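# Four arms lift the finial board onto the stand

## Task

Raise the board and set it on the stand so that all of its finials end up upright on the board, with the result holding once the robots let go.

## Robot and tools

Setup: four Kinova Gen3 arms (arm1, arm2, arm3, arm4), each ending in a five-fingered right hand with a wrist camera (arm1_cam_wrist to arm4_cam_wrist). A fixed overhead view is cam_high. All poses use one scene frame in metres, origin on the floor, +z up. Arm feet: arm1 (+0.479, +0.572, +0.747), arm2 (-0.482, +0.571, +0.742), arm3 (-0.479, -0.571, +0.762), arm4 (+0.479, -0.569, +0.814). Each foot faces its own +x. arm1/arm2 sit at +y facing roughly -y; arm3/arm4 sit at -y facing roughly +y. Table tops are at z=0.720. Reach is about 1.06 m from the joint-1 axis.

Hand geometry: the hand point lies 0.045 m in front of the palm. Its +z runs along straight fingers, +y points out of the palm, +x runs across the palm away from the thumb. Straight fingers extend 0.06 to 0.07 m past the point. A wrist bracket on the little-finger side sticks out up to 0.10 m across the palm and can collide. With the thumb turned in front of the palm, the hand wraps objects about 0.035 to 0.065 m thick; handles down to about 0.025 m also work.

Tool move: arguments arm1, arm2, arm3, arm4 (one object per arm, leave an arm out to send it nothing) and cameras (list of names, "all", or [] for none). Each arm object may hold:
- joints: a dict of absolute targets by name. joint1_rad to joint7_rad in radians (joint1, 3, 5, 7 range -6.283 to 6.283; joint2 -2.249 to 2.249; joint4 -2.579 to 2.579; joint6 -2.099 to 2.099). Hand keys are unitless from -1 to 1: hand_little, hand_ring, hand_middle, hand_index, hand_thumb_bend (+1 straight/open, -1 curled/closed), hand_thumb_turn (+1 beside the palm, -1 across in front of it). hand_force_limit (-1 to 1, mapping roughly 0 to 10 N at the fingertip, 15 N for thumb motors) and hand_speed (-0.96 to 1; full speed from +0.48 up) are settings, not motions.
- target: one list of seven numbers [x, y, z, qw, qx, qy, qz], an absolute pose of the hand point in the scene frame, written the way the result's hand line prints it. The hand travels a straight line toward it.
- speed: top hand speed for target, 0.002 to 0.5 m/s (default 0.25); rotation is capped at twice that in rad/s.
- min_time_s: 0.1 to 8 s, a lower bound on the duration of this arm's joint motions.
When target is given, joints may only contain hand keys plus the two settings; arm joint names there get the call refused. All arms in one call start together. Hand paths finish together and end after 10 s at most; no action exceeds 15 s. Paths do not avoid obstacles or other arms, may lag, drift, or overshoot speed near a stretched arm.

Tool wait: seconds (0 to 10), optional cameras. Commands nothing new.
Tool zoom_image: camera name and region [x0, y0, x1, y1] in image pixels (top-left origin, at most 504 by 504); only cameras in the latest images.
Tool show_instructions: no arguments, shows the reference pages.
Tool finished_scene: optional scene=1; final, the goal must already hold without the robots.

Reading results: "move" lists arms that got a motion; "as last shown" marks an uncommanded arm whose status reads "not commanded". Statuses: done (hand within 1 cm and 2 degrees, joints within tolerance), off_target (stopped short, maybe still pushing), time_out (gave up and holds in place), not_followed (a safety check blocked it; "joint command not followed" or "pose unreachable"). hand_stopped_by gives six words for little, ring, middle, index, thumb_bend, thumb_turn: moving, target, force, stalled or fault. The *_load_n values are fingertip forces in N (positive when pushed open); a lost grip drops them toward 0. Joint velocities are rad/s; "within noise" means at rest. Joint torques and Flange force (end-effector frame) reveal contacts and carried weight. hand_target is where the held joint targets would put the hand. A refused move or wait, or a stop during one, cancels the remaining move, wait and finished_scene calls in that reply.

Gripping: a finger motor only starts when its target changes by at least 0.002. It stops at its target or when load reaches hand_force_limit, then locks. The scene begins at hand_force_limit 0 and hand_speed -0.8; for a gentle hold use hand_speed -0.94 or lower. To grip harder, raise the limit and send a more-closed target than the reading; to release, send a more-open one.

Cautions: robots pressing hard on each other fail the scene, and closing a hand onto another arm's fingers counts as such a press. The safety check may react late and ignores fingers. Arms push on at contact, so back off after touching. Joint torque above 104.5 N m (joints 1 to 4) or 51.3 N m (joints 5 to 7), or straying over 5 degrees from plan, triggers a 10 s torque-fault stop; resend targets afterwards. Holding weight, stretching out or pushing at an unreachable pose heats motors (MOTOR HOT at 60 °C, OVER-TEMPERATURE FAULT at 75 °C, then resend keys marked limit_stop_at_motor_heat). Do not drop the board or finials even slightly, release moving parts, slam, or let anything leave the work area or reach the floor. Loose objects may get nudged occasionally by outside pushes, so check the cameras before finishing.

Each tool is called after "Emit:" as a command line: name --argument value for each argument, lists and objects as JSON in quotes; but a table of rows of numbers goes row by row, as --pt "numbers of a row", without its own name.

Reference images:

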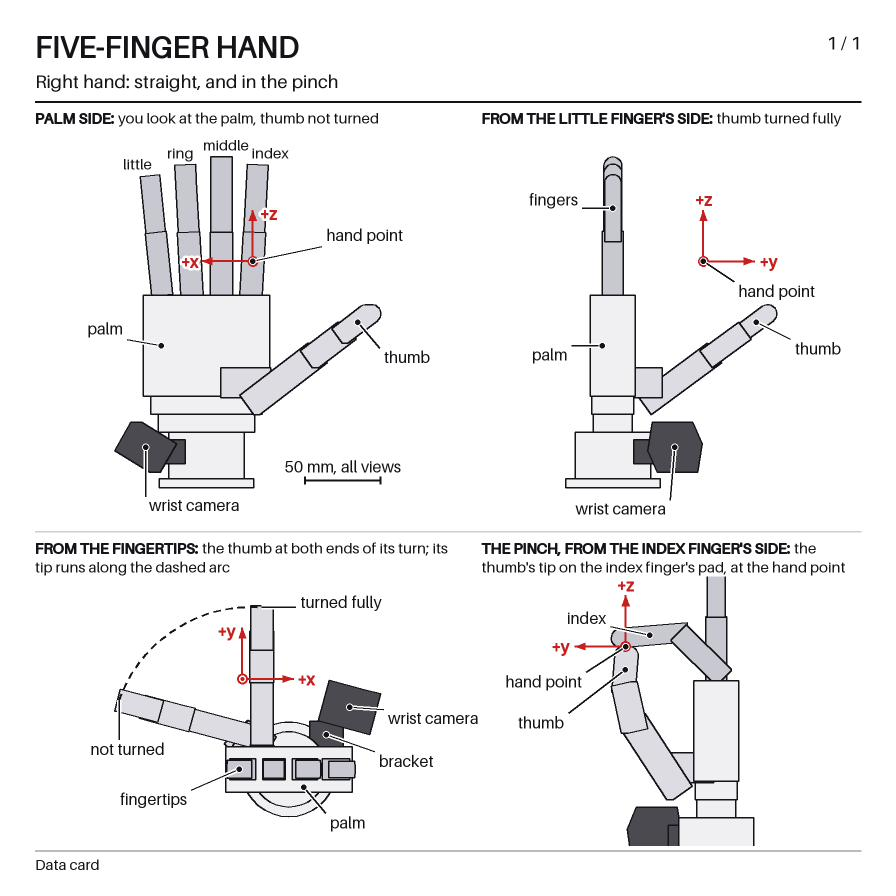

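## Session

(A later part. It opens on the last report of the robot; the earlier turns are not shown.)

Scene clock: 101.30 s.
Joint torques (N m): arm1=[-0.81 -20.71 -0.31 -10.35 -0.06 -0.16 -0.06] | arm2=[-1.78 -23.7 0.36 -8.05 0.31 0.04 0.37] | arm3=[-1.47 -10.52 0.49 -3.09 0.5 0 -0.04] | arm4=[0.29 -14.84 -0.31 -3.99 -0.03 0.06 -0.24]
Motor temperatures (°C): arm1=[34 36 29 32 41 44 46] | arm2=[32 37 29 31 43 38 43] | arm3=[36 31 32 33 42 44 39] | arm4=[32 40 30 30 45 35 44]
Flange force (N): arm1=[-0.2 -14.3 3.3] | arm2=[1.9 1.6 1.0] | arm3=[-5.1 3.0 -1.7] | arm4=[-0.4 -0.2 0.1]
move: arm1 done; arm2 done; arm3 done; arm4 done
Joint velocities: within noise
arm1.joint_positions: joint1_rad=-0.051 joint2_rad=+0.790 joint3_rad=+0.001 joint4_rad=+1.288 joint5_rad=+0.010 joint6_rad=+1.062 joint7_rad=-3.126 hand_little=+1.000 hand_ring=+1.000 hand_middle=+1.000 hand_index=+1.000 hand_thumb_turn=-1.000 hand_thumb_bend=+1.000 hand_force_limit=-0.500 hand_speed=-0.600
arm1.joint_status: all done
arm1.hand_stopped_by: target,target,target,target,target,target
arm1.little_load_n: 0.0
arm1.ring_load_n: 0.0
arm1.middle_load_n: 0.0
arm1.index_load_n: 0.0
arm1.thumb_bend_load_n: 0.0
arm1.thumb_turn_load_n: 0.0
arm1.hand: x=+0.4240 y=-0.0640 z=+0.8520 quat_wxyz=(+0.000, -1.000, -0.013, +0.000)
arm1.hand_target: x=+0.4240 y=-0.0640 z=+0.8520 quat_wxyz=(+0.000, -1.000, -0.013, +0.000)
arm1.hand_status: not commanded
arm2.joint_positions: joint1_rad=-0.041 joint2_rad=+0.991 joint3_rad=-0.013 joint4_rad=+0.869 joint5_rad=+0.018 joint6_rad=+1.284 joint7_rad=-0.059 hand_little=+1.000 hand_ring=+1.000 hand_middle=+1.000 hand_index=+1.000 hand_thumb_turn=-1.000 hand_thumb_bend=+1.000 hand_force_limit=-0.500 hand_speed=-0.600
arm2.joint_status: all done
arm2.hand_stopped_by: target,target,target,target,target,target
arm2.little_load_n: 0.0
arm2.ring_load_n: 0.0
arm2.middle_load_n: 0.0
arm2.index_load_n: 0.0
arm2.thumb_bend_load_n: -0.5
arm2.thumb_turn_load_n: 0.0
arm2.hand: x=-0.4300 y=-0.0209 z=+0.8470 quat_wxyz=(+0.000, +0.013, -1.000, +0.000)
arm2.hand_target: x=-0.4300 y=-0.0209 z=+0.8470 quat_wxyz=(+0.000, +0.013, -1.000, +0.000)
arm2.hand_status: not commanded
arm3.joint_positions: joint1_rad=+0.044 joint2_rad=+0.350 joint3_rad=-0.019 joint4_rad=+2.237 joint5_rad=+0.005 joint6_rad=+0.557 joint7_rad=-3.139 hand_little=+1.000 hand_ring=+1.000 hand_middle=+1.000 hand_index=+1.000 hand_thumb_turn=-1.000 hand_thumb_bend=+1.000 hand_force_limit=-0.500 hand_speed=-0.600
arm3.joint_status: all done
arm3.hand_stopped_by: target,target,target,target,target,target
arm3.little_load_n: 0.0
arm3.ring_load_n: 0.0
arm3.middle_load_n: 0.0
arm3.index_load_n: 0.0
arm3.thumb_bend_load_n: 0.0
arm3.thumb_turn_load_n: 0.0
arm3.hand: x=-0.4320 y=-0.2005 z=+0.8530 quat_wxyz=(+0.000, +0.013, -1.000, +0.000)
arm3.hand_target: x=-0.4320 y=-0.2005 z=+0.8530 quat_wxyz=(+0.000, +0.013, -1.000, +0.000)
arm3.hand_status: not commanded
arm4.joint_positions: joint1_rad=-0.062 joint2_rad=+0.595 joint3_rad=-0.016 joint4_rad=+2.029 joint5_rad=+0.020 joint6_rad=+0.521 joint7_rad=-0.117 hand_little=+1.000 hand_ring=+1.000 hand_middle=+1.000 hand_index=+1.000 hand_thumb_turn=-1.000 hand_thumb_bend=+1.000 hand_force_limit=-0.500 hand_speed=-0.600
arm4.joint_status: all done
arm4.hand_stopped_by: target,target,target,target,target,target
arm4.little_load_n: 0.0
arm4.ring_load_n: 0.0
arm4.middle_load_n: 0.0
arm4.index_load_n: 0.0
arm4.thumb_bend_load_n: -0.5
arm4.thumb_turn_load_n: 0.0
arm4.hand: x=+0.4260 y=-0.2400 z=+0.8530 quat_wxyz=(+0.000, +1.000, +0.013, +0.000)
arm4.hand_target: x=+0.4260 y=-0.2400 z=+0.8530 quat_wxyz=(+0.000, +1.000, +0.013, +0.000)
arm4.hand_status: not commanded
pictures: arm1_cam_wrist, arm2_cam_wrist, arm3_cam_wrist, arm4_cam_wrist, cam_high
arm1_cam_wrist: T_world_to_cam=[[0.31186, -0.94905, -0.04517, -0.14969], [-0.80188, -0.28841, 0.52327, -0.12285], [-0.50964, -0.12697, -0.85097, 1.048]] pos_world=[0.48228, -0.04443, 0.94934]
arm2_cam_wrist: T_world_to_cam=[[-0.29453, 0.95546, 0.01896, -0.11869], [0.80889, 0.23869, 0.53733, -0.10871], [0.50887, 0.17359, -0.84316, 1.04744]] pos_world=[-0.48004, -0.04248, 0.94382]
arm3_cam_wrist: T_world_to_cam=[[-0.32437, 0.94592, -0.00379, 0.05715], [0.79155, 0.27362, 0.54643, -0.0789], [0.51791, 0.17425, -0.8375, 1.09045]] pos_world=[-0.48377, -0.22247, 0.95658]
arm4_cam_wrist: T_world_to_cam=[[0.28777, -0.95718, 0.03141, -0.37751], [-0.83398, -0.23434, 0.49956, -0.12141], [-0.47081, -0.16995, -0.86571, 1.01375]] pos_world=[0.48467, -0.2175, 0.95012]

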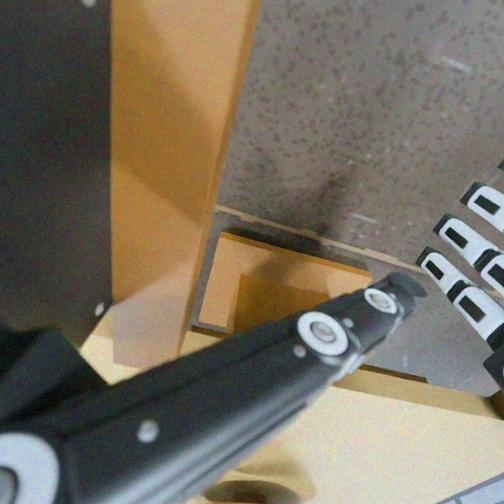

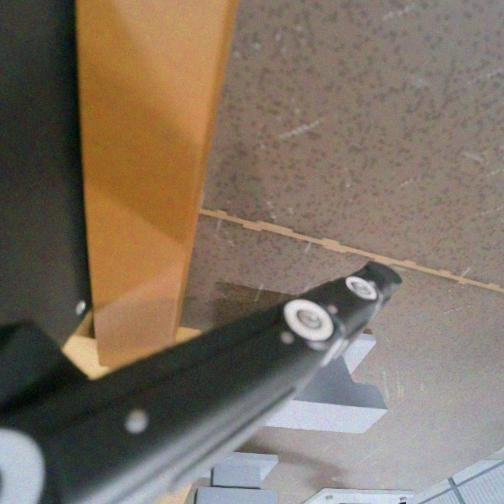

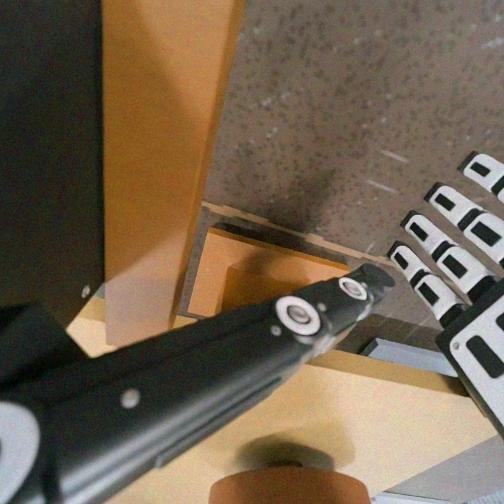

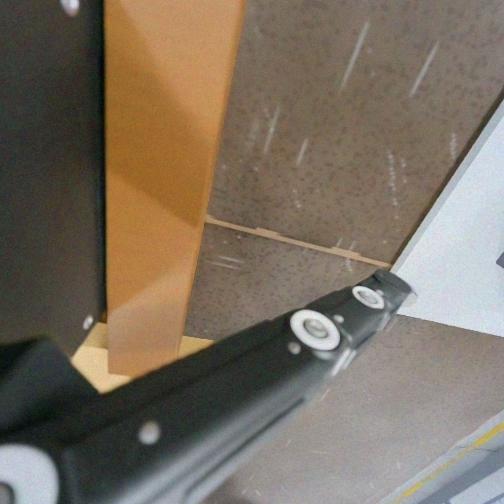

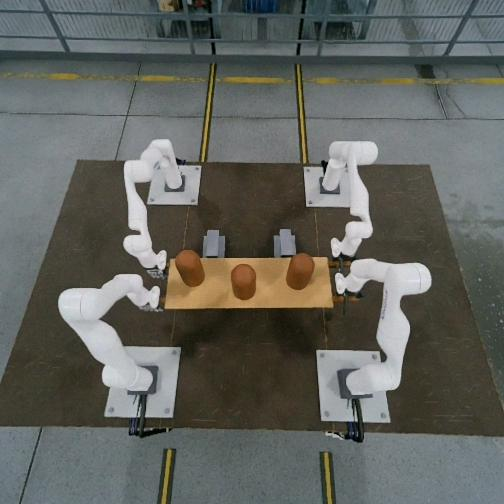

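Emit:
move --arm1 '{"target": [0.424, -0.060, 0.852, 0, 1, 0.013, 0], "speed": 0.03}' --arm2 '{"target": [-0.430, -0.0249, 0.847, 0, -0.013, 1, 0], "speed": 0.03}' --arm3 '{"target": [-0.432, -0.2045, 0.853, 0, -0.013, 1, 0], "speed": 0.03}' --arm4 '{"target": [0.426, -0.236, 0.853, 0, 1, 0.013, 0], "speed": 0.03}' --cameras '[]'

Emit:
move --arm1 '{"target": [0.424, -0.060, 0.98, 0, 1, 0.013, 0], "speed": 0.08}' --arm2 '{"target": [-0.430, -0.0249, 0.98, 0, -0.013, 1, 0], "speed": 0.08}' --arm3 '{"target": [-0.432, -0.2045, 0.98, 0, -0.013, 1, 0], "speed": 0.08}' --arm4 '{"target": [0.426, -0.236, 0.98, 0, 1, 0.013, 0], "speed": 0.08}' --cameras '["all"]'

Emit:
zoom_image --camera "cam_high" --region '[140, 220, 360, 340]'

Scene clock: 102.90 s.
Joint torques (N m): arm1=[-0.63 -20.58 -0.26 -9.37 -0.07 0.59 -0.13] | arm2=[-1.75 -23.86 0.41 -8.07 0.31 0.05 0.38] | arm3=[-1.42 -10.4 0.47 -3.02 0.49 -0.02 -0.05] | arm4=[0.35 -14.98 -0.16 -4.09 -0.05 0.06 -0.26]
Motor temperatures (°C): arm1=[34 37 29 32 41 44 46] | arm2=[32 37 29 31 43 38 43] | arm3=[36 31 32 33 42 44 39] | arm4=[32 40 30 30 45 35 44]
Flange force (N): arm1=[-0.2 -11.6 4.0] | arm2=[1.9 1.6 1.1] | arm3=[-5.0 3.2 -1.7] | arm4=[-0.4 0.0 0.1]
move: arm1 done; arm2 done; arm3 done; arm4 done
Joint velocities: within noise
arm1.joint_positions: joint1_rad=-0.051 joint2_rad=+0.781 joint3_rad=+0.001 joint4_rad=+1.305 joint5_rad=+0.011 joint6_rad=+1.053 joint7_rad=-3.126 hand_little=+1.000 hand_ring=+1.000 hand_middle=+1.000 hand_index=+1.000 hand_thumb_turn=-1.000 hand_thumb_bend=+1.000 hand_force_limit=-0.500 hand_speed=-0.600
arm1.joint_status: not commanded
arm1.hand_stopped_by: target,target,target,target,target,target
arm1.little_load_n: 0.0
arm1.ring_load_n: 0.0
arm1.middle_load_n: 0.0
arm1.index_load_n: 0.0
arm1.thumb_bend_load_n: 0.0
arm1.thumb_turn_load_n: 0.0
arm1.hand: x=+0.4240 y=-0.0600 z=+0.8520 quat_wxyz=(+0.000, -1.000, -0.013, +0.000)
arm1.hand_target: x=+0.4240 y=-0.0600 z=+0.8520 quat_wxyz=(+0.000, -1.000, -0.013, +0.000)
arm1.hand_status: done (0.000 m and 0.0 deg from the pose sent, 0.004 m and 0.0 deg at the start)
arm2.joint_positions: joint1_rad=-0.040 joint2_rad=+1.003 joint3_rad=-0.013 joint4_rad=+0.843 joint5_rad=+0.018 joint6_rad=+1.298 joint7_rad=-0.058 hand_little=+1.000 hand_ring=+1.000 hand_middle=+1.000 hand_index=+1.000 hand_thumb_turn=-1.000 hand_thumb_bend=+1.000 hand_force_limit=-0.500 hand_speed=-0.600
arm2.joint_status: not commanded
arm2.hand_stopped_by: target,target,target,target,target,target
arm2.little_load_n: 0.0
arm2.ring_load_n: 0.0
arm2.middle_load_n: 0.0
arm2.index_load_n: 0.0
arm2.thumb_bend_load_n: 0.0
arm2.thumb_turn_load_n: 0.0
arm2.hand: x=-0.4300 y=-0.0249 z=+0.8470 quat_wxyz=(+0.000, +0.013, -1.000, +0.000)
arm2.hand_target: x=-0.4300 y=-0.0249 z=+0.8470 quat_wxyz=(+0.000, +0.013, -1.000, +0.000)
arm2.hand_status: done (0.000 m and 0.0 deg from the pose sent, 0.004 m and 0.0 deg at the start)
arm3.joint_positions: joint1_rad=+0.044 joint2_rad=+0.344 joint3_rad=-0.019 joint4_rad=+2.249 joint5_rad=+0.005 joint6_rad=+0.551 joint7_rad=-3.139 hand_little=+1.000 hand_ring=+1.000 hand_middle=+1.000 hand_index=+1.000 hand_thumb_turn=-1.000 hand_thumb_bend=+1.000 hand_force_limit=-0.500 hand_speed=-0.600
arm3.joint_status: not commanded
arm3.hand_stopped_by: target,target,target,target,target,target
arm3.little_load_n: 0.0
arm3.ring_load_n: 0.0
arm3.middle_load_n: 0.0
arm3.index_load_n: 0.0
arm3.thumb_bend_load_n: 0.0
arm3.thumb_turn_load_n: 0.0
arm3.hand: x=-0.4320 y=-0.2045 z=+0.8530 quat_wxyz=(+0.000, +0.013, -1.000, +0.000)
arm3.hand_target: x=-0.4320 y=-0.2045 z=+0.8530 quat_wxyz=(+0.000, +0.013, -1.000, +0.000)
arm3.hand_status: done (0.000 m and 0.0 deg from the pose sent, 0.004 m and 0.0 deg at the start)
arm4.joint_positions: joint1_rad=-0.060 joint2_rad=+0.600 joint3_rad=-0.017 joint4_rad=+2.016 joint5_rad=+0.020 joint6_rad=+0.529 joint7_rad=-0.116 hand_little=+1.000 hand_ring=+1.000 hand_middle=+1.000 hand_index=+1.000 hand_thumb_turn=-1.000 hand_thumb_bend=+1.000 hand_force_limit=-0.500 hand_speed=-0.600
arm4.joint_status: not commanded
arm4.hand_stopped_by: target,target,target,target,target,target
arm4.little_load_n: -0.5
arm4.ring_load_n: 0.0
arm4.middle_load_n: 0.0
arm4.index_load_n: 0.0
arm4.thumb_bend_load_n: 0.0
arm4.thumb_turn_load_n: 0.0
arm4.hand: x=+0.4260 y=-0.2360 z=+0.8530 quat_wxyz=(+0.000, +1.000, +0.013, +0.000)
arm4.hand_target: x=+0.4260 y=-0.2360 z=+0.8530 quat_wxyz=(+0.000, +1.000, +0.013, +0.000)
arm4.hand_status: done (0.000 m and 0.0 deg from the pose sent, 0.004 m and 0.0 deg at the start)

Scene clock: 105.07 s.
Joint torques (N m): arm1=[-0.64 -19.97 -0.17 -10.32 -0.05 0.6 -0.12] | arm2=[-1.79 -23.69 0.45 -8.33 0.33 0.02 0.34] | arm3=[-1.39 -8.41 0.48 -5.63 0.49 -0.03 -0.03] | arm4=[0.32 -13.29 -0.39 -6.53 -0.03 0.07 -0.27]
Motor temperatures (°C): arm1=[34 37 29 32 41 44 46] | arm2=[32 37 29 31 43 38 43] | arm3=[36 31 32 33 42 44 39] | arm4=[32 40 30 30 45 35 44]
Flange force (N): arm1=[-0.2 -12.3 7.2] | arm2=no reading | arm3=[-2.6 2.7 -2.7] | arm4=[0.2 -0.1 0.3]
move: arm1 done; arm2 done; arm3 done; arm4 done
Joint velocities: within noise
arm1.joint_positions: joint1_rad=-0.057 joint2_rad=+0.668 joint3_rad=+0.007 joint4_rad=+1.091 joint5_rad=+0.005 joint6_rad=+1.381 joint7_rad=-3.122 hand_little=+1.000 hand_ring=+1.000 hand_middle=+1.000 hand_index=+1.000 hand_thumb_turn=-1.000 hand_thumb_bend=+1.000 hand_force_limit=-0.500 hand_speed=-0.600
arm1.joint_status: not commanded
arm1.hand_stopped_by: target,target,target,target,target,target
arm1.little_load_n: 0.0
arm1.ring_load_n: 0.0
arm1.middle_load_n: 0.0
arm1.index_load_n: 0.0
arm1.thumb_bend_load_n: 0.0
arm1.thumb_turn_load_n: 0.0
arm1.hand: x=+0.4240 y=-0.0600 z=+0.9800 quat_wxyz=(+0.000, -1.000, -0.013, +0.000)
arm1.hand_target: x=+0.4240 y=-0.0600 z=+0.9800 quat_wxyz=(+0.000, -1.000, -0.013, +0.000)
arm1.hand_status: done (0.000 m and 0.0 deg from the pose sent, 0.128 m and 0.0 deg at the start)
arm2.joint_positions: joint1_rad=-0.046 joint2_rad=+0.961 joint3_rad=-0.002 joint4_rad=+0.505 joint5_rad=+0.009 joint6_rad=+1.678 joint7_rad=-0.052 hand_little=+1.000 hand_ring=+1.000 hand_middle=+1.000 hand_index=+1.000 hand_thumb_turn=-1.000 hand_thumb_bend=+1.000 hand_force_limit=-0.500 hand_speed=-0.600
arm2.joint_status: not commanded
arm2.hand_stopped_by: target,target,target,target,target,target
arm2.little_load_n: 0.0
arm2.ring_load_n: 0.0
arm2.middle_load_n: 0.0
arm2.index_load_n: 0.0
arm2.thumb_bend_load_n: 0.0
arm2.thumb_turn_load_n: 0.0
arm2.hand: x=-0.4300 y=-0.0249 z=+0.9800 quat_wxyz=(+0.000, +0.013, -1.000, +0.000)
arm2.hand_target: x=-0.4300 y=-0.0249 z=+0.9800 quat_wxyz=(+0.000, +0.013, -1.000, +0.000)
arm2.hand_status: done (0.000 m and 0.0 deg from the pose sent, 0.133 m and 0.0 deg at the start)
arm3.joint_positions: joint1_rad=+0.044 joint2_rad=+0.091 joint3_rad=-0.015 joint4_rad=+2.029 joint5_rad=-0.003 joint6_rad=+1.024 joint7_rad=-3.130 hand_little=+1.000 hand_ring=+1.000 hand_middle=+1.000 hand_index=+1.000 hand_thumb_turn=-1.000 hand_thumb_bend=+1.000 hand_force_limit=-0.500 hand_speed=-0.600
arm3.joint_status: not commanded
arm3.hand_stopped_by: target,target,target,target,target,target
arm3.little_load_n: 0.0
arm3.ring_load_n: 0.0
arm3.middle_load_n: 0.0
arm3.index_load_n: 0.0
arm3.thumb_bend_load_n: 0.0
arm3.thumb_turn_load_n: 0.0
arm3.hand: x=-0.4320 y=-0.2045 z=+0.9800 quat_wxyz=(+0.000, +0.013, -1.000, +0.000)
arm3.hand_target: x=-0.4320 y=-0.2045 z=+0.9800 quat_wxyz=(+0.000, +0.013, -1.000, +0.000)
arm3.hand_status: done (0.000 m and 0.0 deg from the pose sent, 0.127 m and 0.0 deg at the start)
arm4.joint_positions: joint1_rad=-0.059 joint2_rad=+0.357 joint3_rad=-0.017 joint4_rad=+1.871 joint5_rad=+0.008 joint6_rad=+0.917 joint7_rad=-0.106 hand_little=+1.000 hand_ring=+1.000 hand_middle=+1.000 hand_index=+1.000 hand_thumb_turn=-1.000 hand_thumb_bend=+1.000 hand_force_limit=-0.500 hand_speed=-0.600
arm4.joint_status: not commanded
arm4.hand_stopped_by: target,target,target,target,target,target
arm4.little_load_n: 0.0
arm4.ring_load_n: 0.0
arm4.middle_load_n: 0.0
arm4.index_load_n: 0.0
arm4.thumb_bend_load_n: 0.0
arm4.thumb_turn_load_n: 0.0
arm4.hand: x=+0.4260 y=-0.2360 z=+0.9800 quat_wxyz=(+0.000, +1.000, +0.013, +0.000)
arm4.hand_target: x=+0.4260 y=-0.2360 z=+0.9800 quat_wxyz=(+0.000, +1.000, +0.013, +0.000)
arm4.hand_status: done (0.000 m and 0.0 deg from the pose sent, 0.127 m and 0.0 deg at the start)
pictures: arm1_cam_wrist, arm2_cam_wrist, arm3_cam_wrist, arm4_cam_wrist, cam_high
arm1_cam_wrist: T_world_to_cam=[[0.31186, -0.94905, -0.04517, -0.14001], [-0.80188, -0.28841, 0.52327, -0.18864], [-0.50964, -0.12697, -0.85097, 1.15745]] pos_world=[0.48228, -0.04033, 1.07734]
arm2_cam_wrist: T_world_to_cam=[[-0.29452, 0.95546, 0.01896, -0.11739], [0.80892, 0.23869, 0.53729, -0.17916], [0.50883, 0.17358, -0.84318, 1.16028]] pos_world=[-0.48004, -0.04648, 1.07682]
arm3_cam_wrist: T_world_to_cam=[[-0.32432, 0.94594, -0.00387, 0.06152], [0.79156, 0.27362, 0.5464, -0.14717], [0.51792, 0.17415, -0.83751, 1.19751]] pos_world=[-0.48377, -0.22647, 1.08358]
arm4_cam_wrist: T_world_to_cam=[[0.28785, -0.95716, 0.03136, -0.37765], [-0.83396, -0.23443, 0.49956, -0.184], [-0.47081, -0.16995, -0.86571, 1.12446]] pos_world=[0.48467, -0.2135, 1.07722]

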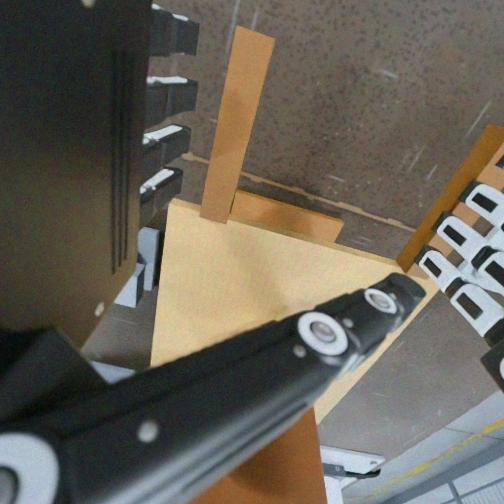

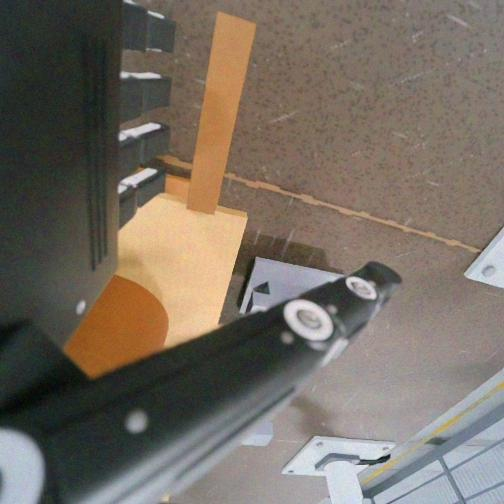

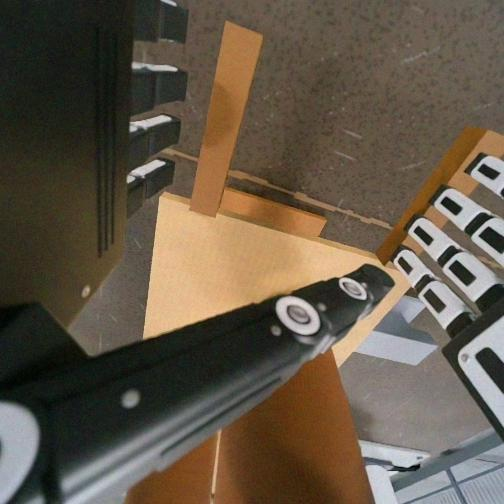

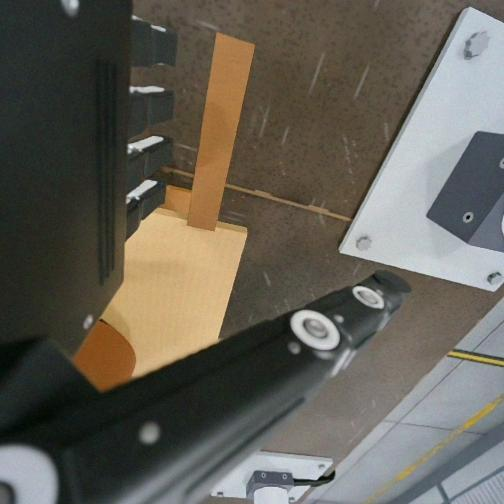

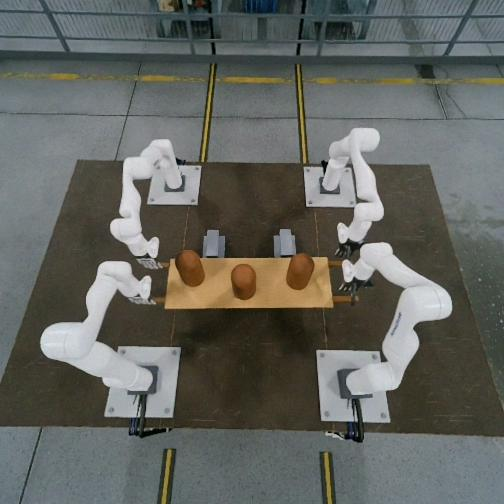

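Scaled by 2.291 from the camera's image (finer frame: 720x720).

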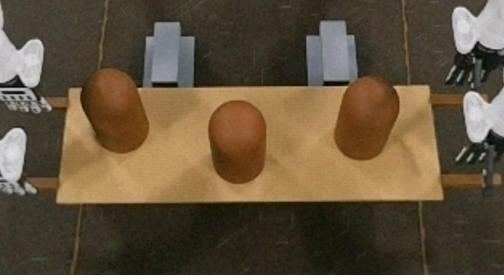

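Emit:
finished_scene

The scene is finished: the task was done.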